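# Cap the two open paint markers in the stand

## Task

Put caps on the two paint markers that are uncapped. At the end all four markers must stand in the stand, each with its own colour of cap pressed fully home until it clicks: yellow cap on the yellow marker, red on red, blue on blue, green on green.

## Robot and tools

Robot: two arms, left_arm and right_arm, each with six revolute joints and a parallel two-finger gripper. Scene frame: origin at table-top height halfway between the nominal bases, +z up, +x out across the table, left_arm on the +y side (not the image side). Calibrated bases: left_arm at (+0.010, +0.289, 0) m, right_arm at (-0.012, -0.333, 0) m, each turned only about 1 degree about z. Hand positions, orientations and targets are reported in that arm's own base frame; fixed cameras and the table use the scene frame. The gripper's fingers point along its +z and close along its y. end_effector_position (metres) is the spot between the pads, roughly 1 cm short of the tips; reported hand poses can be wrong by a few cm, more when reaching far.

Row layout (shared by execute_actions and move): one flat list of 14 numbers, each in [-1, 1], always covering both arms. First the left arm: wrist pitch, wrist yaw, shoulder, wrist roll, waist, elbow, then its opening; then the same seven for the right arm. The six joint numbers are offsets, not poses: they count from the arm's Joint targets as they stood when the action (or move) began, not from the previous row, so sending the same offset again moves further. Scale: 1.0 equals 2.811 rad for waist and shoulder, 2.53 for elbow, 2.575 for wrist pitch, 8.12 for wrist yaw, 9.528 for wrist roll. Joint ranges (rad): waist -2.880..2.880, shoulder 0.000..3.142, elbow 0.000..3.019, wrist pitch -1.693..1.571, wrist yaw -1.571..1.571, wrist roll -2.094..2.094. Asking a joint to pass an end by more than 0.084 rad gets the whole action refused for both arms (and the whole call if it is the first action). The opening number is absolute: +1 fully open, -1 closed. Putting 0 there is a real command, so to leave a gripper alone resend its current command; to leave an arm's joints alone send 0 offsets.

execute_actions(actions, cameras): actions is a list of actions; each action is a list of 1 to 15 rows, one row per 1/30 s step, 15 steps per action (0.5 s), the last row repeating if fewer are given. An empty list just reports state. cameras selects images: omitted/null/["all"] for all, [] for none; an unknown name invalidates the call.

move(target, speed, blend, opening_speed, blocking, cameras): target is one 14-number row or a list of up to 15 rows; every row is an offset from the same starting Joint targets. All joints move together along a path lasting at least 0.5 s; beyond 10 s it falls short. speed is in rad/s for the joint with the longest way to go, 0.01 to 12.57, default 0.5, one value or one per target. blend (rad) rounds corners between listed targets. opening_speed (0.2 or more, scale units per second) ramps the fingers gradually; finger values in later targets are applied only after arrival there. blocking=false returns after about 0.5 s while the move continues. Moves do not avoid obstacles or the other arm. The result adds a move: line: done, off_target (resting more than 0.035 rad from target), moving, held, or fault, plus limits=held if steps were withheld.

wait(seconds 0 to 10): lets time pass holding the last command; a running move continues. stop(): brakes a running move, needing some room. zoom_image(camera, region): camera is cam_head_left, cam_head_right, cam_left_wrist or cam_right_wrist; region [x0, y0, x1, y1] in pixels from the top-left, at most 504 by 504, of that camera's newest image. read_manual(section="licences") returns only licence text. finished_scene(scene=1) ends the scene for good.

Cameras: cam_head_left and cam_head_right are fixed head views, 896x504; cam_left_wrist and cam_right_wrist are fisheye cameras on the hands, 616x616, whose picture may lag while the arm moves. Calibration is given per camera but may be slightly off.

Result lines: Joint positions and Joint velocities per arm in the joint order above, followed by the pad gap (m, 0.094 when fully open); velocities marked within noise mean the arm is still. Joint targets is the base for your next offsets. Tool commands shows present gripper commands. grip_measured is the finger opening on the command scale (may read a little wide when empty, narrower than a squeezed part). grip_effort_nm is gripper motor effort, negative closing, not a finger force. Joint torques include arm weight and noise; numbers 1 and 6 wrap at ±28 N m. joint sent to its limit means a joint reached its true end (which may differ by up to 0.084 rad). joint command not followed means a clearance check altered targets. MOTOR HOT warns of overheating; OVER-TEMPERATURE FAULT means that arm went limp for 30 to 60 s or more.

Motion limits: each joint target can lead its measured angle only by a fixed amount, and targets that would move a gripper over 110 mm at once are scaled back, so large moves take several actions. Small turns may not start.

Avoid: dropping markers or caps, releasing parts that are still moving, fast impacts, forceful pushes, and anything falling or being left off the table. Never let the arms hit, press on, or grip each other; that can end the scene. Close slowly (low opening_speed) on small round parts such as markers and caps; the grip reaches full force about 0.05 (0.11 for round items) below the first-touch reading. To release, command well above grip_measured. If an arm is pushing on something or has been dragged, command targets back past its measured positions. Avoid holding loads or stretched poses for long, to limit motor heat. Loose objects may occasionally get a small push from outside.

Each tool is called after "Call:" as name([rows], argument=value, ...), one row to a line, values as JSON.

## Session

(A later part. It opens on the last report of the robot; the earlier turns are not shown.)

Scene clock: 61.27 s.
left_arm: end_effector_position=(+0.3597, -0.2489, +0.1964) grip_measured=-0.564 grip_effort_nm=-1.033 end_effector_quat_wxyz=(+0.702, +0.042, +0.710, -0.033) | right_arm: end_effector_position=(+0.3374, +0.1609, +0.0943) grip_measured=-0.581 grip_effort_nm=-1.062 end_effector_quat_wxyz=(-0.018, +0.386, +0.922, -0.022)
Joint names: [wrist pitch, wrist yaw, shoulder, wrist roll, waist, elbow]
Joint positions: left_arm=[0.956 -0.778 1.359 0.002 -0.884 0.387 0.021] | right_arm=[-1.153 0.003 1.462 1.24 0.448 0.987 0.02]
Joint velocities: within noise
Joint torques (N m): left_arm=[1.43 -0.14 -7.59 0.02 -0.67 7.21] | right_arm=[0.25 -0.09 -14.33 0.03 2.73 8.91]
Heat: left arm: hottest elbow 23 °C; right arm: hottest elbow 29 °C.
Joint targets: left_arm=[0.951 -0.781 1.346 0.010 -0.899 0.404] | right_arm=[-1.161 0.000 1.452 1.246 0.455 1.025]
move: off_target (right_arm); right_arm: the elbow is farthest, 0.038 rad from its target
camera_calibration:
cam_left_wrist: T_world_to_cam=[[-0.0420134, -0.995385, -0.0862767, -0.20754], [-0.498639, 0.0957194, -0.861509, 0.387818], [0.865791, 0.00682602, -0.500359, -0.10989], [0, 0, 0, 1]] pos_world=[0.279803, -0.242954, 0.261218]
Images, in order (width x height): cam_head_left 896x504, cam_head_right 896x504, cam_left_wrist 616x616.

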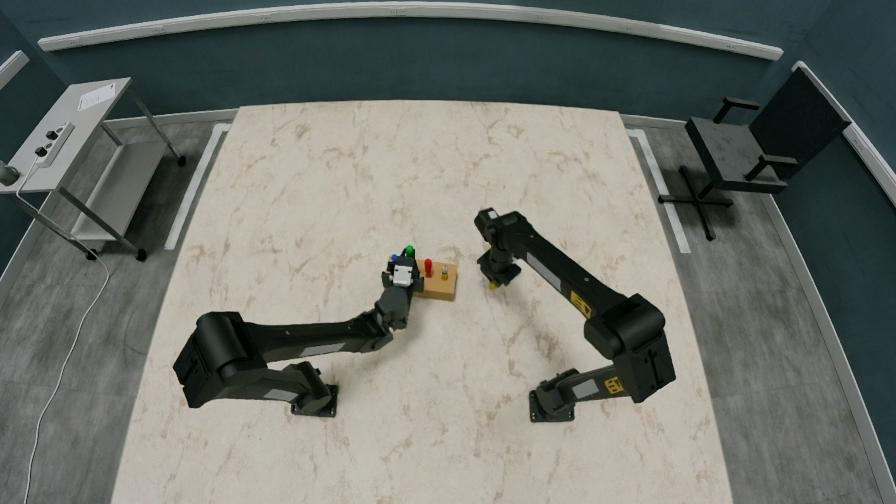

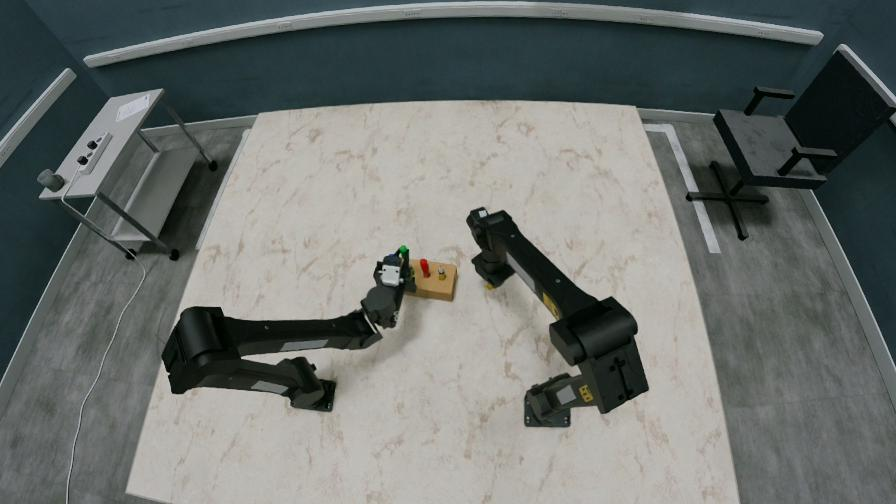

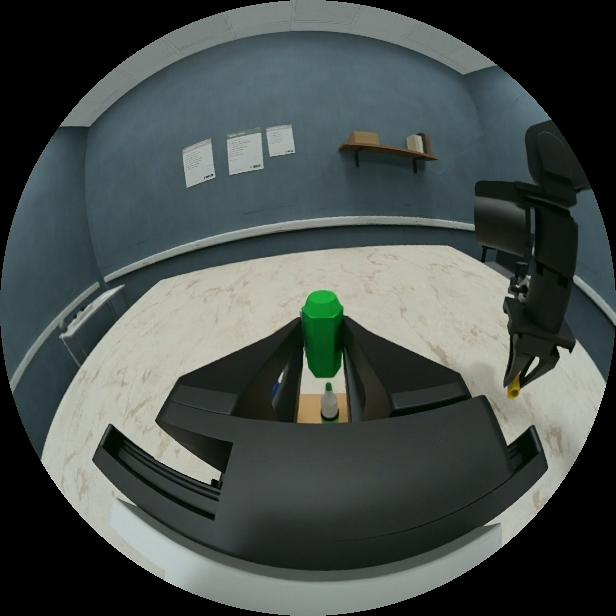

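Call:
move(target=[0.04893, 0, 0.03629, 0, 0.01121, -0.00672, -0.78, 0, 0, 0, 0, 0, 0, -0.78], speed=0.15, cameras=["cam_left_wrist", "cam_head_left", "cam_head_right"])

Call:
zoom_image(camera="cam_left_wrist", region=[300, 360, 350, 410])

Call:
zoom_image(camera="cam_head_left", region=[385, 235, 435, 270])

Call:
zoom_image(camera="cam_head_right", region=[380, 235, 430, 270])

Scene clock: 65.40 s.
left_arm: end_effector_position=(+0.3633, -0.2513, +0.1818) grip_measured=-0.564 grip_effort_nm=-1.033 end_effector_quat_wxyz=(+0.706, +0.037, +0.706, -0.036) | right_arm: end_effector_position=(+0.3374, +0.1609, +0.0943) grip_measured=-0.581 grip_effort_nm=-1.053 end_effector_quat_wxyz=(-0.018, +0.386, +0.922, -0.022)
Joint names: [wrist pitch, wrist yaw, shoulder, wrist roll, waist, elbow]
Joint positions: left_arm=[1.058 -0.778 1.443 0.002 -0.881 0.385 0.021] | right_arm=[-1.153 0.003 1.462 1.24 0.448 0.987 0.02]
Joint velocities: within noise
Joint torques (N m): left_arm=[2.33 -0.13 -6.89 0.02 1.61 5.44] | right_arm=[0.25 -0.09 -14.33 0.03 2.67 8.88]
Heat: left arm: hottest elbow 23 °C; right arm: hottest elbow 29 °C.
Joint targets: left_arm=[1.077 -0.781 1.448 0.010 -0.867 0.388] | right_arm=[-1.161 0.000 1.452 1.246 0.455 1.025]
move: off_target (right_arm); right_arm: the elbow is farthest, 0.038 rad from its target
camera_calibration:
cam_left_wrist: T_world_to_cam=[[-0.0382169, -0.996459, -0.0748917, -0.214664], [-0.490529, 0.0840026, -0.867367, 0.372427], [0.870587, 0.00358848, -0.492002, -0.124292], [0, 0, 0, 1]] pos_world=[0.282689, -0.244743, 0.245802]
Images, in order (width x height): cam_head_left 896x504, cam_head_right 896x504, cam_left_wrist 616x616.

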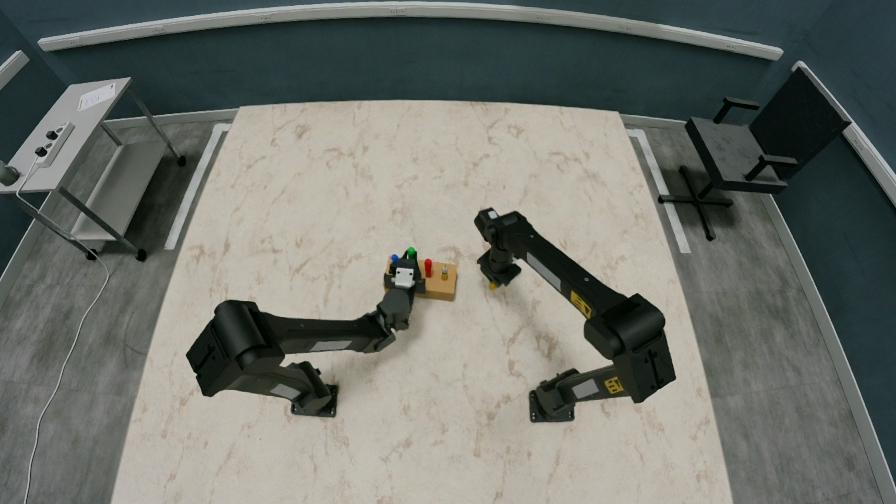

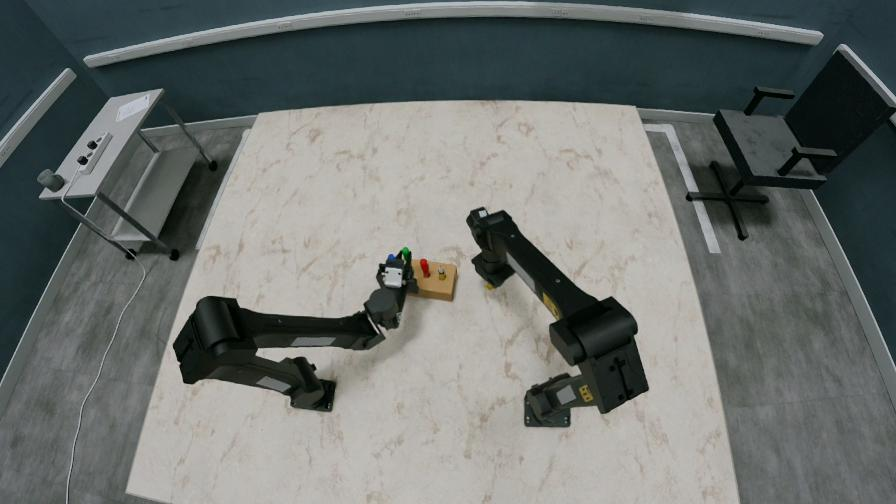

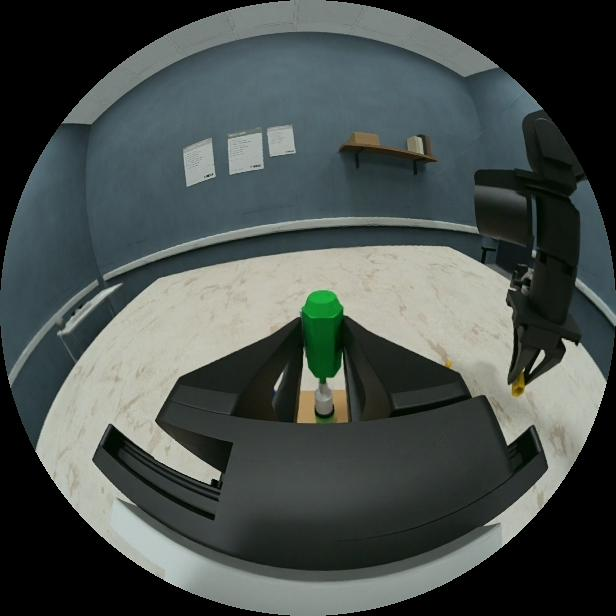

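Scaled by 10.080 from the camera's 616x616 image, which has a finer 880x880 frame.

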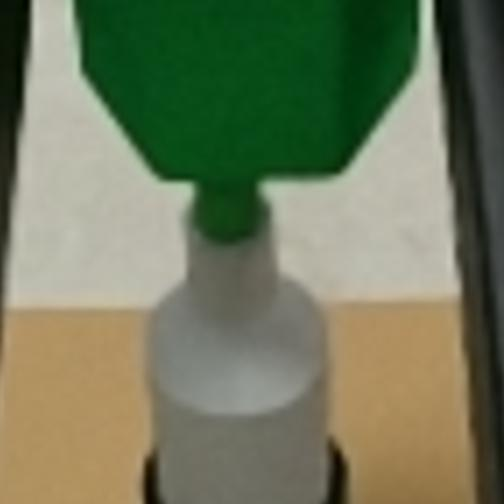

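Scaled by 10.080 from the camera's 896x504 image, which has a finer 1280x720 frame.

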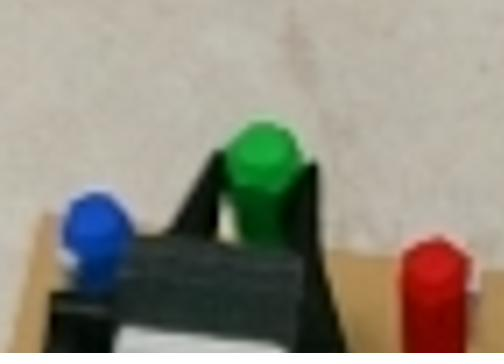

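Scaled by 10.080 from the camera's 896x504 image, which has a finer 1280x720 frame.

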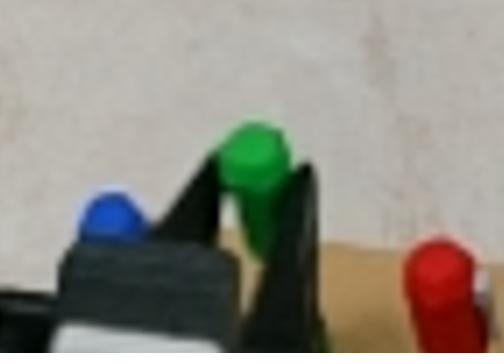

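Call:
move(target=[0.01903, -0.0009, 0.0154, 0, 0, -0.00237, -0.78, 0, 0, 0, 0, 0, 0, -0.78], speed=0.05, cameras=["cam_left_wrist"])

Call:
zoom_image(camera="cam_left_wrist", region=[300, 360, 350, 410])

Scene clock: 68.10 s.
left_arm: end_effector_position=(+0.3634, -0.2501, +0.1722) grip_measured=-0.564 grip_effort_nm=-1.033 end_effector_quat_wxyz=(+0.707, +0.034, +0.706, -0.033) | right_arm: end_effector_position=(+0.3374, +0.1609, +0.0943) grip_measured=-0.581 grip_effort_nm=-1.057 end_effector_quat_wxyz=(-0.018, +0.386, +0.922, -0.022)
Joint names: [wrist pitch, wrist yaw, shoulder, wrist roll, waist, elbow]
Joint positions: left_arm=[1.107 -0.785 1.485 0.002 -0.881 0.38 0.021] | right_arm=[-1.153 0.003 1.462 1.24 0.448 0.987 0.02]
Joint velocities: within noise
Joint torques (N m): left_arm=[2.33 -0.13 -7.06 0.02 1.61 5.05] | right_arm=[0.27 -0.09 -14.39 0.03 2.73 8.87]
Heat: left arm: hottest elbow 23 °C; right arm: hottest elbow 29 °C.
Joint targets: left_arm=[1.126 -0.788 1.491 0.010 -0.867 0.381] | right_arm=[-1.161 0.000 1.452 1.246 0.455 1.025]
move: off_target (right_arm); right_arm: the elbow is farthest, 0.038 rad from its target
camera_calibration:
cam_left_wrist: T_world_to_cam=[[-0.0308782, -0.996779, -0.0740212, -0.217041], [-0.490506, 0.0796374, -0.867791, 0.363113], [0.870891, 0.00951201, -0.491385, -0.127883], [0, 0, 0, 1]] pos_world=[0.28278, -0.244043, 0.2362]
Images, in order (width x height): cam_left_wrist 616x616.

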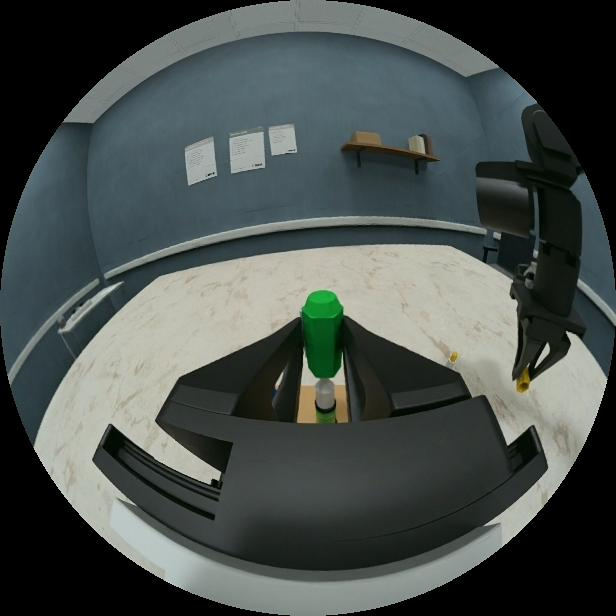

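Scaled by 10.080 from the camera's 616x616 image, which has a finer 880x880 frame.

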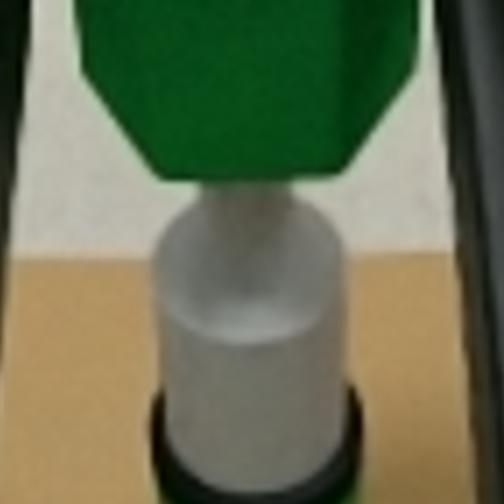

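Call:
move(target=[0.02668, 0, 0.02309, 0, 0, -0.0021, -0.78, 0, 0, 0, 0, 0, 0, -0.78], speed=0.05, cameras=["cam_left_wrist"])

Call:
zoom_image(camera="cam_left_wrist", region=[300, 360, 350, 410])

Scene clock: 70.33 s.
left_arm: end_effector_position=(+0.3639, -0.2506, +0.1578) grip_measured=-0.564 grip_effort_nm=-1.033 end_effector_quat_wxyz=(+0.706, +0.034, +0.706, -0.033) | right_arm: end_effector_position=(+0.3374, +0.1609, +0.0943) grip_measured=-0.581 grip_effort_nm=-1.057 end_effector_quat_wxyz=(-0.018, +0.386, +0.922, -0.022)
Joint names: [wrist pitch, wrist yaw, shoulder, wrist roll, waist, elbow]
Joint positions: left_arm=[1.175 -0.785 1.551 0.002 -0.881 0.375 0.021] | right_arm=[-1.153 0.003 1.462 1.24 0.448 0.987 0.02]
Joint velocities: within noise
Joint torques (N m): left_arm=[2.29 -0.13 -7.36 0.02 1.61 4.49] | right_arm=[0.27 -0.09 -14.33 0.03 2.61 8.87]
Heat: left arm: hottest elbow 23 °C; right arm: hottest elbow 29 °C.
Joint targets: left_arm=[1.195 -0.788 1.556 0.010 -0.867 0.376] | right_arm=[-1.161 0.000 1.452 1.246 0.455 1.025]
move: off_target (right_arm); right_arm: the elbow is farthest, 0.038 rad from its target
camera_calibration:
cam_left_wrist: T_world_to_cam=[[-0.0309799, -0.99671, -0.0748916, -0.21846], [-0.491092, 0.0804385, -0.867386, 0.351096], [0.870556, 0.00990716, -0.491969, -0.135117], [0, 0, 0, 1]] pos_world=[0.28328, -0.244644, 0.221702]
Images, in order (width x height): cam_left_wrist 616x616.

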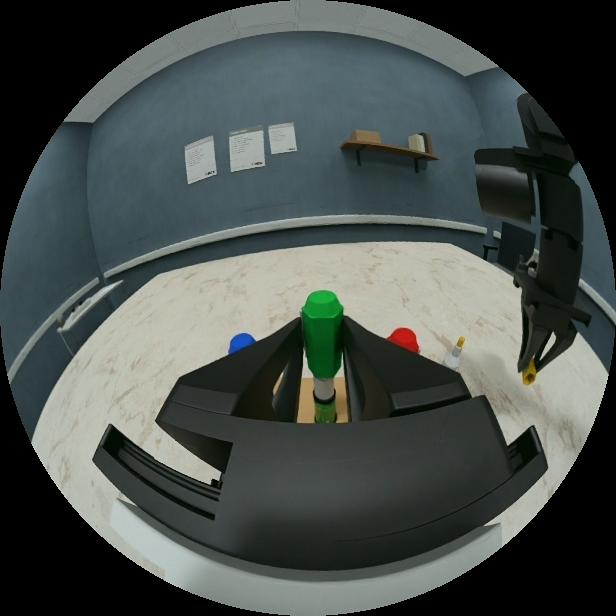

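Scaled by 10.080 from the camera's 616x616 image, which has a finer 880x880 frame.

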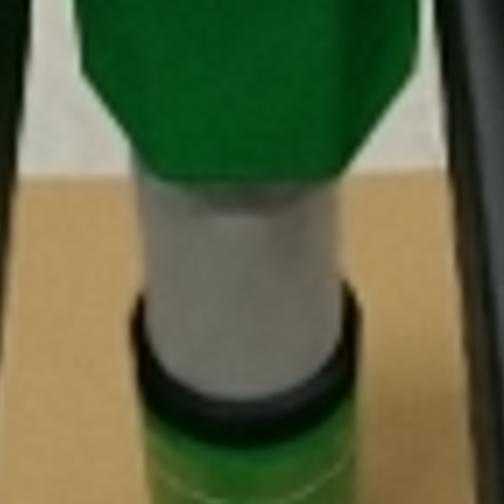

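Call:
zoom_image(camera="cam_left_wrist", region=[306, 366, 342, 402])

Scaled by 14.000 from the camera's 616x616 image, which has a finer 880x880 frame.

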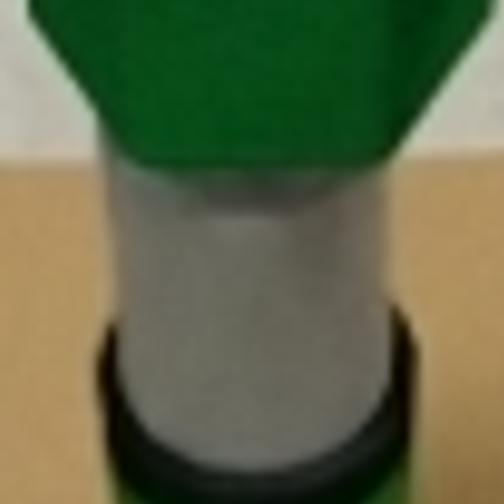

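Call:
zoom_image(camera="cam_head_left", region=[388, 240, 418, 270])

Call:
execute_actions(actions=[], cameras=["cam_head_left", "cam_head_right", "cam_left_wrist"])

Call:
zoom_image(camera="cam_head_left", region=[388, 240, 418, 270])

Call:
zoom_image(camera="cam_head_left", region=[404, 240, 434, 270])

Call:
zoom_image(camera="cam_head_right", region=[382, 240, 412, 270])

Call:
zoom_image(camera="cam_head_right", region=[400, 240, 430, 270])

This scene's latest camera images include none from cam_head_left. They are from: cam_left_wrist. cam_head_left's image comes with the result of a call that names it in "cameras".

Scene clock: 71.87 s.
left_arm: end_effector_position=(+0.3639, -0.2506, +0.1578) grip_measured=-0.564 grip_effort_nm=-1.033 end_effector_quat_wxyz=(+0.706, +0.034, +0.706, -0.033) | right_arm: end_effector_position=(+0.3374, +0.1609, +0.0943) grip_measured=-0.581 grip_effort_nm=-1.057 end_effector_quat_wxyz=(-0.018, +0.386, +0.922, -0.022)
Joint names: [wrist pitch, wrist yaw, shoulder, wrist roll, waist, elbow]
Joint positions: left_arm=[1.176 -0.785 1.551 0.002 -0.881 0.375 0.021] | right_arm=[-1.153 0.003 1.462 1.24 0.448 0.987 0.02]
Joint velocities: within noise
Joint torques (N m): left_arm=[2.32 -0.13 -7.36 0.02 1.61 4.51] | right_arm=[0.27 -0.09 -14.39 0.03 2.73 8.88]
Heat: left arm: hottest elbow 23 °C; right arm: hottest elbow 29 °C.
Joint targets: left_arm=[1.195 -0.788 1.556 0.010 -0.867 0.376] | right_arm=[-1.161 0.000 1.452 1.246 0.455 1.025]
Tool commands: left_gripper/opening=-0.78 right_gripper/opening=-0.78
camera_calibration:
cam_left_wrist: T_world_to_cam=[[-0.0309019, -0.996735, -0.0745915, -0.218547], [-0.4909, 0.0801412, -0.867522, 0.351086], [0.870668, 0.00980894, -0.491774, -0.135167], [0, 0, 0, 1]] pos_world=[0.28328, -0.244644, 0.221801]
Images, in order (width x height): cam_head_left 896x504, cam_head_right 896x504, cam_left_wrist 616x616.

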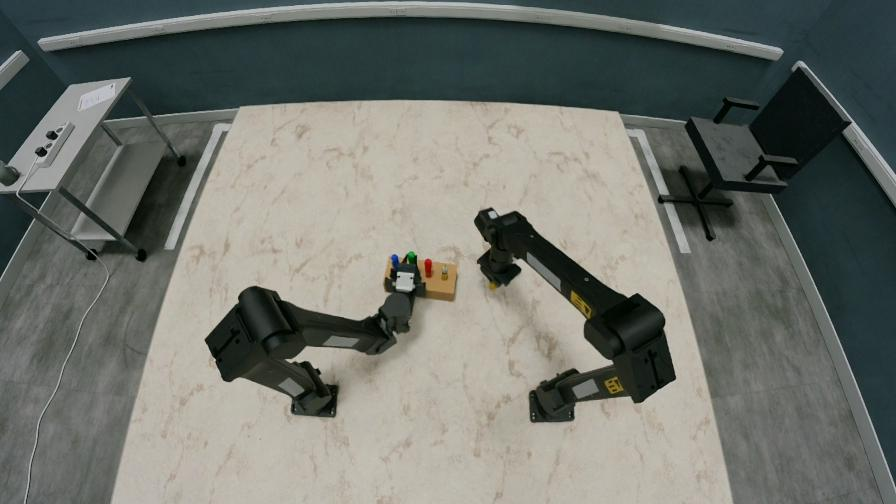

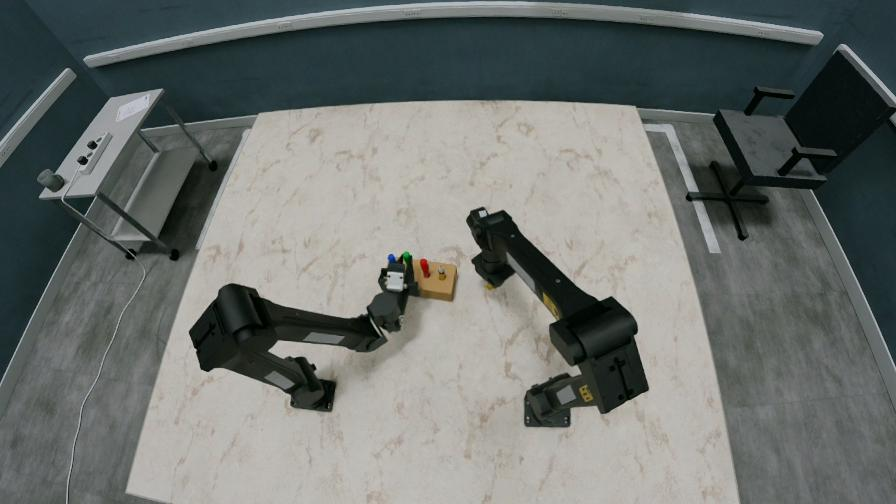

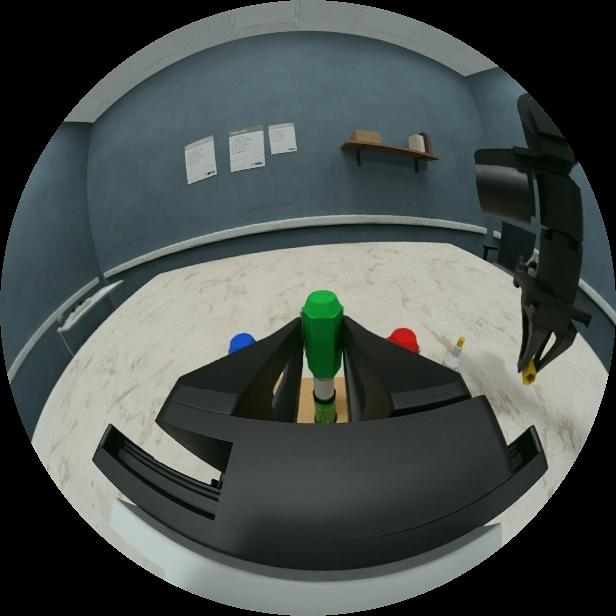

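Scaled by 16.800 from the camera's 896x504 image, which has a finer 1280x720 frame.

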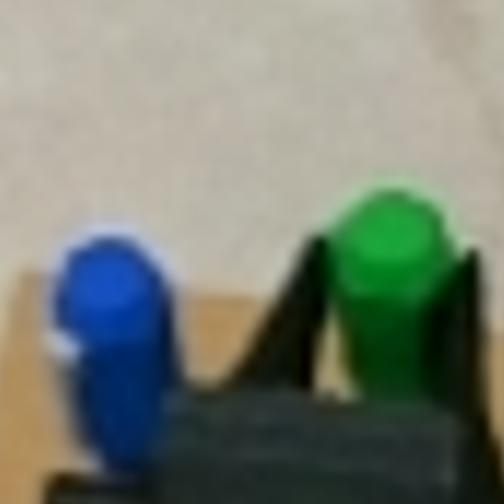

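Scaled by 16.800 from the camera's 896x504 image, which has a finer 1280x720 frame.

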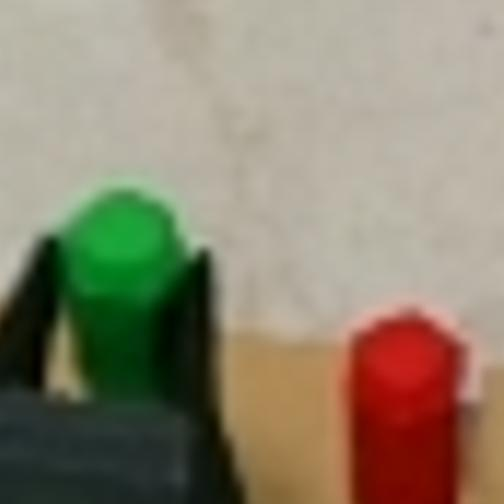

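Scaled by 16.800 from the camera's 896x504 image, which has a finer 1280x720 frame.

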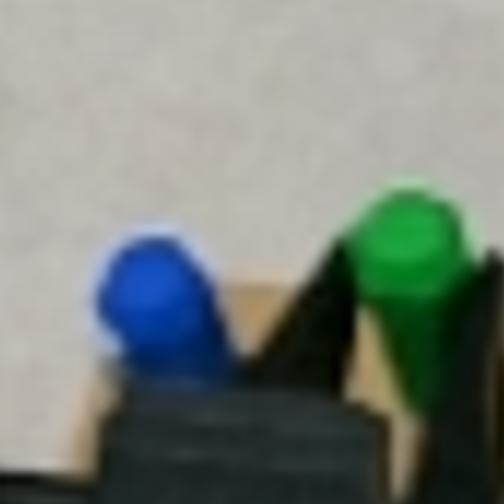

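Scaled by 16.800 from the camera's 896x504 image, which has a finer 1280x720 frame.

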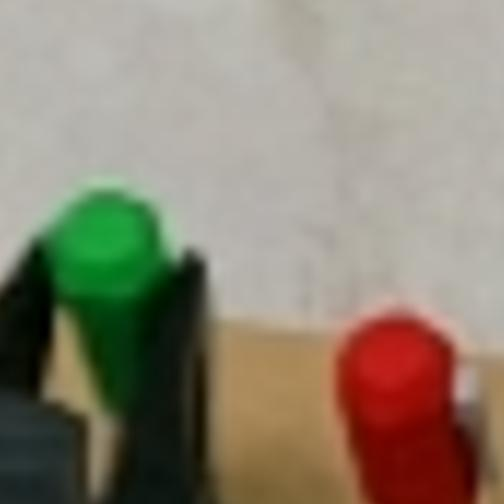

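Call:
zoom_image(camera="cam_left_wrist", region=[220, 320, 264, 364])

Call:
zoom_image(camera="cam_left_wrist", region=[381, 316, 425, 360])

Call:
zoom_image(camera="cam_left_wrist", region=[300, 280, 344, 324])

Scaled by 11.455 from the camera's 616x616 image, which has a finer 880x880 frame.

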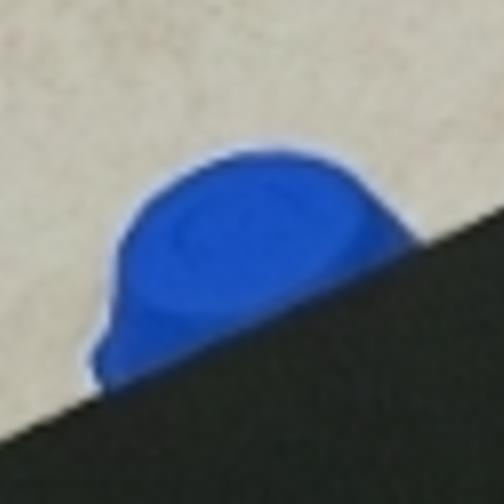

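Scaled by 11.455 from the camera's 616x616 image, which has a finer 880x880 frame.

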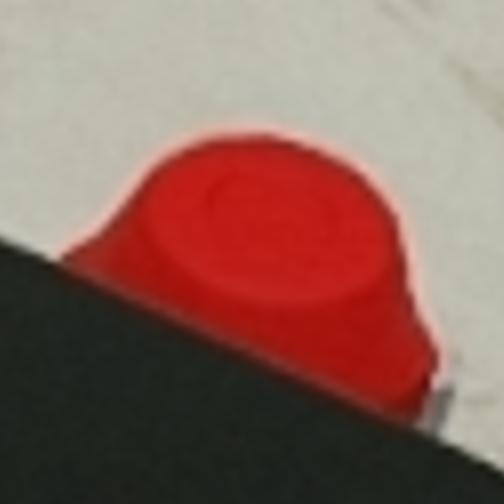

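Scaled by 11.455 from the camera's 616x616 image, which has a finer 880x880 frame.

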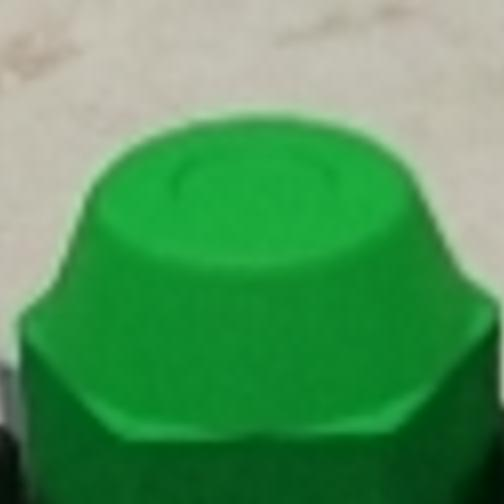

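Call:
execute_actions(actions=[], cameras=["cam_left_wrist", "cam_right_wrist"])

Call:
zoom_image(camera="cam_right_wrist", region=[125, 415, 205, 495])

Scene clock: 76.90 s.
left_arm: end_effector_position=(+0.3639, -0.2506, +0.1579) grip_measured=-0.564 grip_effort_nm=-1.028 end_effector_quat_wxyz=(+0.706, +0.034, +0.706, -0.033) | right_arm: end_effector_position=(+0.3374, +0.1609, +0.0943) grip_measured=-0.581 grip_effort_nm=-1.057 end_effector_quat_wxyz=(-0.018, +0.386, +0.922, -0.022)
Joint names: [wrist pitch, wrist yaw, shoulder, wrist roll, waist, elbow]
Joint positions: left_arm=[1.176 -0.785 1.551 0.002 -0.881 0.375 0.021] | right_arm=[-1.153 0.003 1.462 1.24 0.448 0.987 0.02]
Joint velocities: within noise
Joint torques (N m): left_arm=[2.32 -0.13 -7.36 0.02 1.61 4.51] | right_arm=[0.27 -0.09 -14.39 0.03 2.67 8.9]
Heat: left arm: hottest waist 22 °C; right arm: hottest elbow 30 °C.
Joint targets: left_arm=[1.195 -0.788 1.556 0.010 -0.867 0.376] | right_arm=[-1.161 0.000 1.452 1.246 0.455 1.025]
Tool commands: left_gripper/opening=-0.78 right_gripper/opening=-0.78
camera_calibration:
cam_left_wrist: T_world_to_cam=[[-0.0309559, -0.996754, -0.0743213, -0.218591], [-0.490698, 0.0799348, -0.867655, 0.351045], [0.87078, 0.00961024, -0.49158, -0.135154], [0, 0, 0, 1]] pos_world=[0.28318, -0.244643, 0.221901]
cam_right_wrist: T_world_to_cam=[[-0.75382, -0.656832, 0.0180848, 0.36204], [-0.555624, 0.651877, 0.51608, 0.0484556], [-0.350767, 0.378983, -0.856349, 0.235382], [0, 0, 0, 1]] pos_world=[0.3824, 0.117007, 0.170015]
Images, in order (width x height): cam_left_wrist 616x616, cam_right_wrist 616x616.

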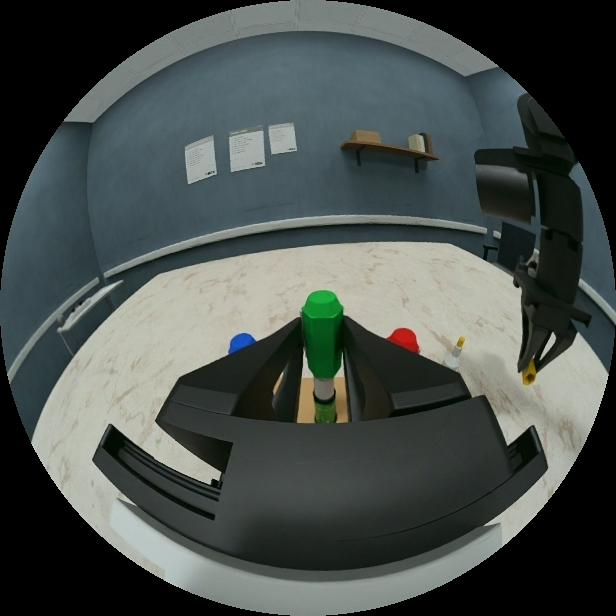

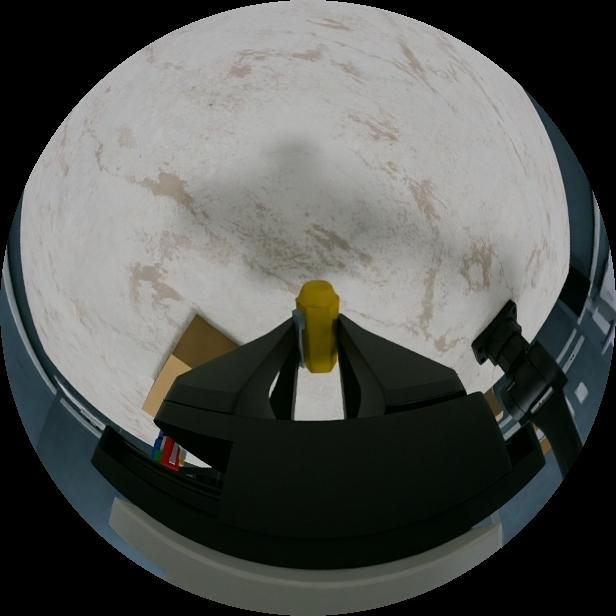

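Scaled by 6.300 from the camera's 616x616 image, which has a finer 880x880 frame.

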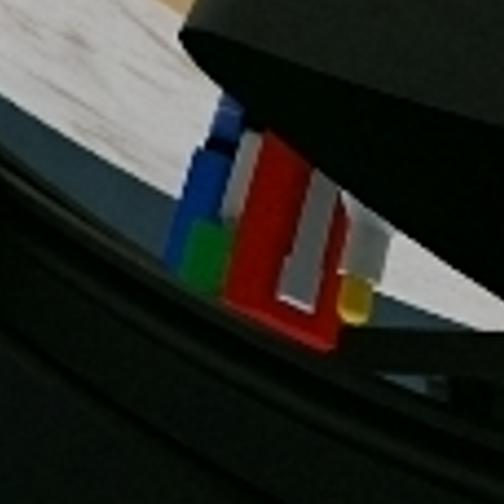

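Call:
move([
  [0, 0, 0, 0, 0, 0, -0.78, 0.4509, -0.0739, 0.0349, -0.0657, -0.0267, -0.0296, -0.78],
  [0, 0, 0, 0, 0, 0, -0.78, 0.8979, -0.1647, 0.1779, -0.1308, -0.0505, -0.0885, -0.78],
], speed=0.8, blend=[0.15, 0])

Scene clock: 82.07 s.
left_arm: end_effector_position=(+0.3639, -0.2506, +0.1579) grip_measured=-0.564 grip_effort_nm=-1.033 end_effector_quat_wxyz=(+0.706, +0.034, +0.706, -0.033) | right_arm: end_effector_position=(+0.4200, +0.3158, +0.1213) grip_measured=-0.581 grip_effort_nm=-1.062 end_effector_quat_wxyz=(+0.482, -0.522, +0.474, +0.519)
Joint names: [wrist pitch, wrist yaw, shoulder, wrist roll, waist, elbow]
Joint positions: left_arm=[1.176 -0.785 1.551 0.002 -0.881 0.375 0.021] | right_arm=[1.138 -1.334 1.924 0.009 0.322 0.807 0.02]
Joint velocities: within noise
Joint torques (N m): left_arm=[2.3 -0.13 -7.36 0.02 1.61 4.51] | right_arm=[2.25 -0.23 -15.38 -0.09 1.2 3.55]
Heat: left arm: hottest waist 22 °C; right arm: hottest elbow 30 °C.
Joint targets: left_arm=[1.195 -0.788 1.556 0.010 -0.867 0.376] | right_arm=[1.151 -1.338 1.952 0.000 0.313 0.801]
move: done
camera_calibration:
cam_left_wrist: T_world_to_cam=[[-0.0309559, -0.996754, -0.0743213, -0.218591], [-0.490698, 0.0799348, -0.867655, 0.351045], [0.87078, 0.00961024, -0.49158, -0.135154], [0, 0, 0, 1]] pos_world=[0.28318, -0.244643, 0.221901]
cam_right_wrist: T_world_to_cam=[[0.991215, 0.12268, -0.0494242, -0.445235], [0.0189095, -0.501294, -0.86507, 0.269894], [-0.130903, 0.856536, -0.49921, -0.057693], [0, 0, 0, 1]] pos_world=[0.428668, 0.239334, 0.182671]

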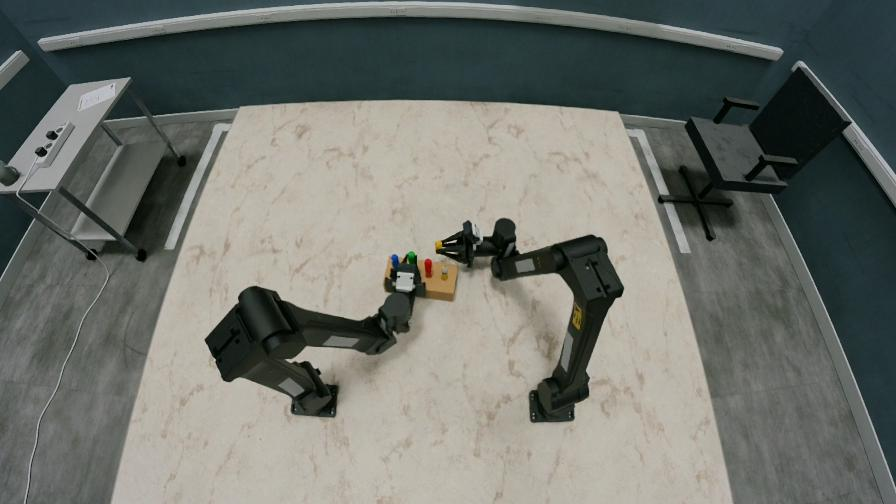

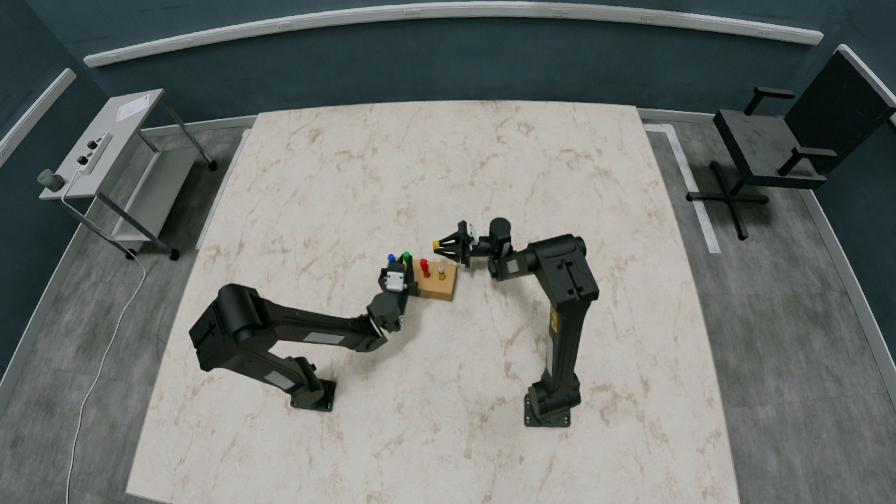

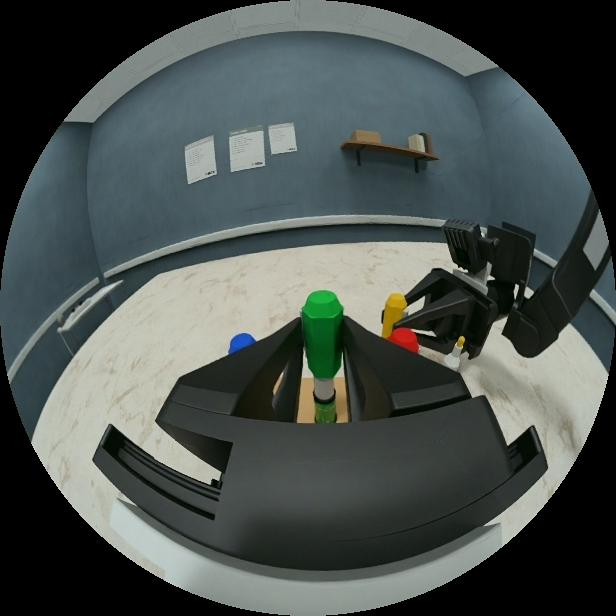

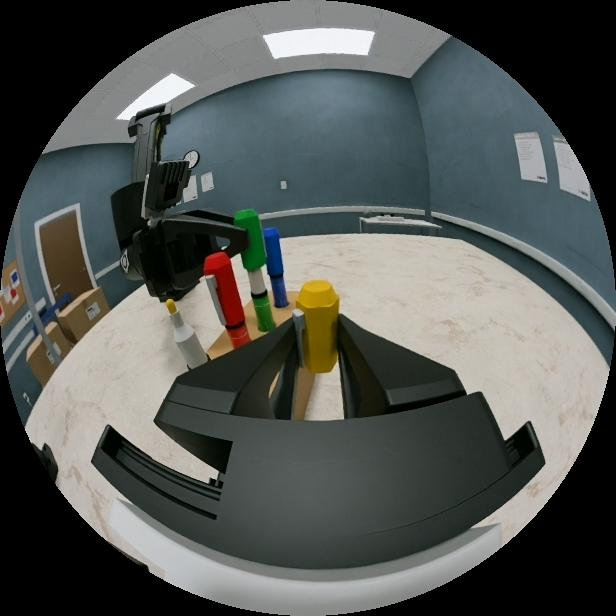

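Excellent side view. Let me zoom in on the green marker from the right wrist camera.

Call:
zoom_image(camera="cam_right_wrist", region=[225, 200, 305, 280])

Call:
zoom_image(camera="cam_right_wrist", region=[235, 240, 285, 290])

Call:
zoom_image(camera="cam_right_wrist", region=[150, 240, 350, 400])

Scaled by 6.300 from the camera's 616x616 image, which has a finer 880x880 frame.

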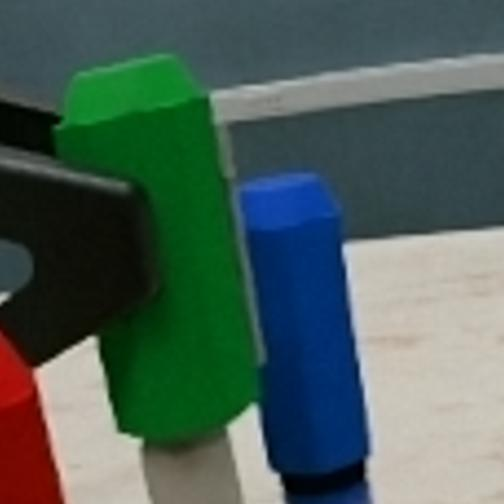

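Scaled by 10.080 from the camera's 616x616 image, which has a finer 880x880 frame.

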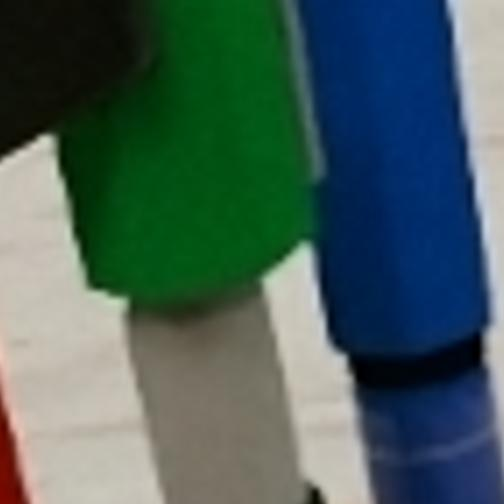

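Scaled by 2.520 from the camera's 616x616 image, which has a finer 880x880 frame.

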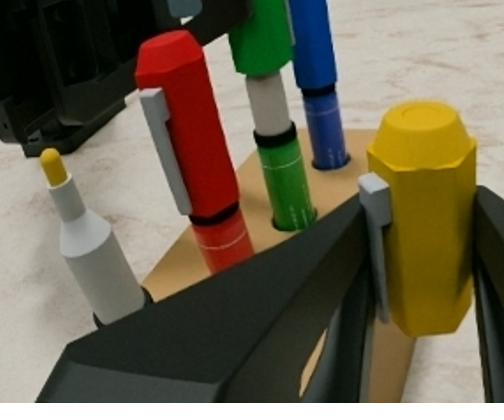

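Call:
zoom_image(camera="cam_right_wrist", region=[239, 250, 275, 286])

Call:
zoom_image(camera="cam_right_wrist", region=[239, 266, 275, 302])

Scaled by 14.000 from the camera's 616x616 image, which has a finer 880x880 frame.

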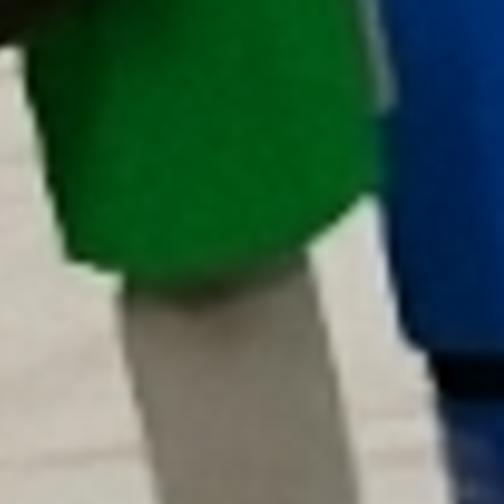

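Scaled by 14.000 from the camera's 616x616 image, which has a finer 880x880 frame.

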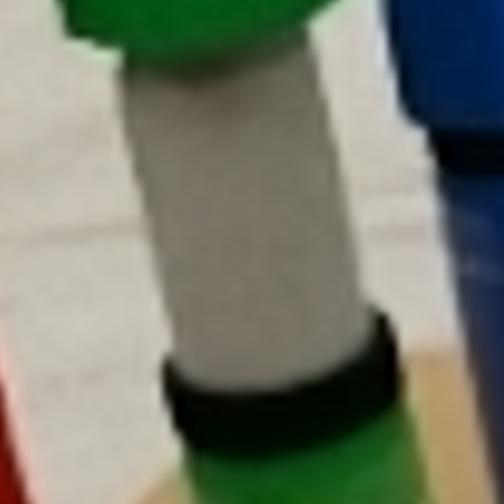

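Call:
move(target=[0.00241, 0.00142, 0, 0, 0, -0.00245, -0.78, 0, 0, 0, 0, 0, 0, -0.78], speed=0.03, cameras=["cam_left_wrist", "cam_right_wrist"])

Call:
zoom_image(camera="cam_right_wrist", region=[239, 250, 275, 286])

Call:
zoom_image(camera="cam_left_wrist", region=[306, 366, 342, 402])

Scene clock: 84.07 s.
left_arm: end_effector_position=(+0.3625, -0.2500, +0.1570) grip_measured=-0.564 grip_effort_nm=-1.033 end_effector_quat_wxyz=(+0.706, +0.036, +0.706, -0.035) | right_arm: end_effector_position=(+0.4200, +0.3158, +0.1213) grip_measured=-0.581 grip_effort_nm=-1.057 end_effector_quat_wxyz=(+0.482, -0.522, +0.474, +0.519)
Joint names: [wrist pitch, wrist yaw, shoulder, wrist roll, waist, elbow]
Joint positions: left_arm=[1.182 -0.779 1.551 0.002 -0.881 0.369 0.021] | right_arm=[1.138 -1.334 1.924 0.008 0.322 0.807 0.02]
Joint velocities: within noise
Joint torques (N m): left_arm=[2.3 0.11 -7.3 0.02 1.61 4.45] | right_arm=[2.22 -0.22 -15.44 -0.12 1.14 3.52]
Heat: left arm: hottest waist 22 °C; right arm: hottest elbow 29 °C.
Joint targets: left_arm=[1.201 -0.777 1.556 0.010 -0.867 0.370] | right_arm=[1.151 -1.337 1.952 0.000 0.313 0.801]
move: done
camera_calibration:
cam_left_wrist: T_world_to_cam=[[-0.0366674, -0.996537, -0.0746304, -0.21587], [-0.490457, 0.0830133, -0.867503, 0.35019], [0.870694, 0.00479388, -0.491802, -0.135581], [0, 0, 0, 1]] pos_world=[0.281887, -0.243543, 0.221001]
cam_right_wrist: T_world_to_cam=[[0.991234, 0.122706, -0.0489795, -0.445331], [0.0193148, -0.501321, -0.865046, 0.269722], [-0.130701, 0.856517, -0.499296, -0.0577595], [0, 0, 0, 1]] pos_world=[0.428668, 0.239334, 0.182671]
Images, in order (width x height): cam_left_wrist 616x616, cam_right_wrist 616x616.

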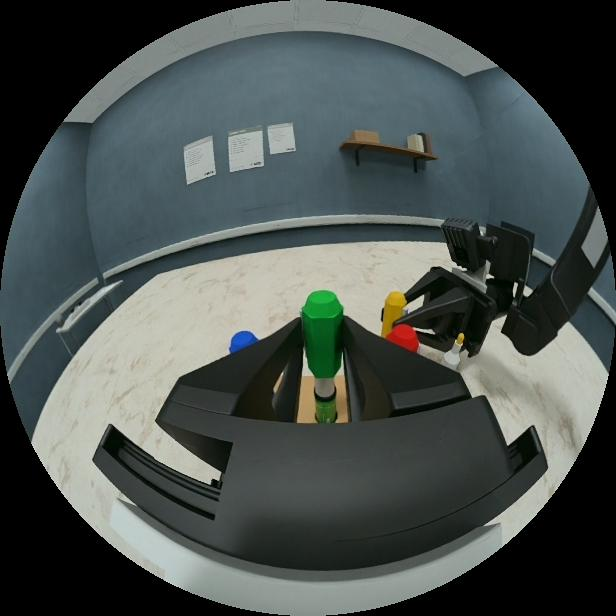

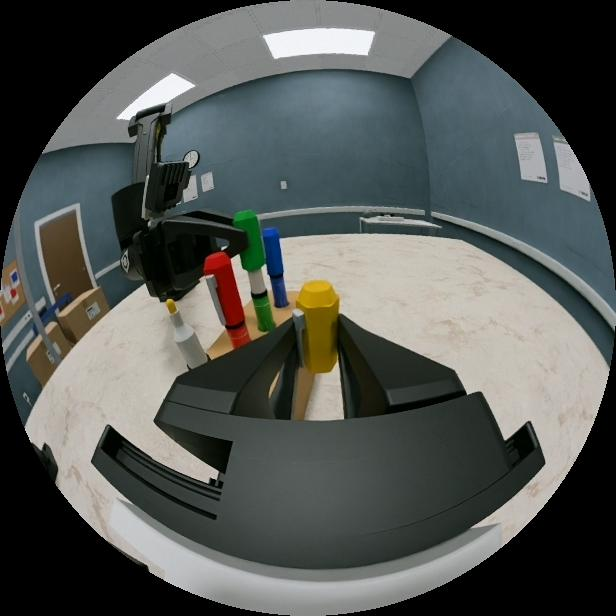

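Scaled by 14.000 from the camera's 616x616 image, which has a finer 880x880 frame.

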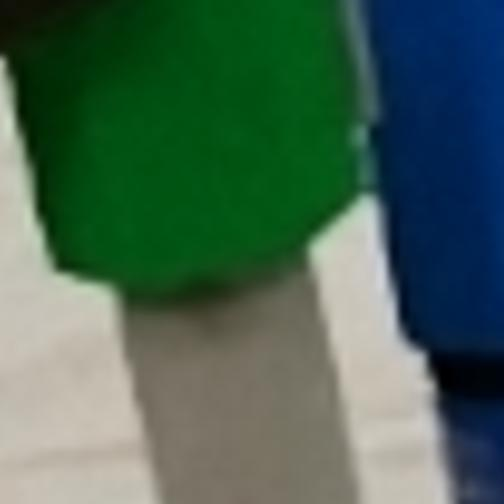

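Scaled by 14.000 from the camera's 616x616 image, which has a finer 880x880 frame.

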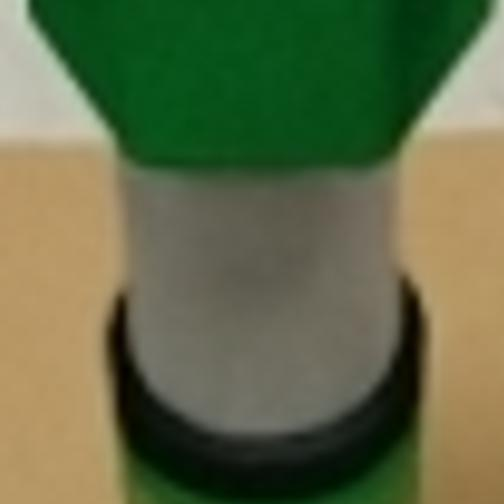

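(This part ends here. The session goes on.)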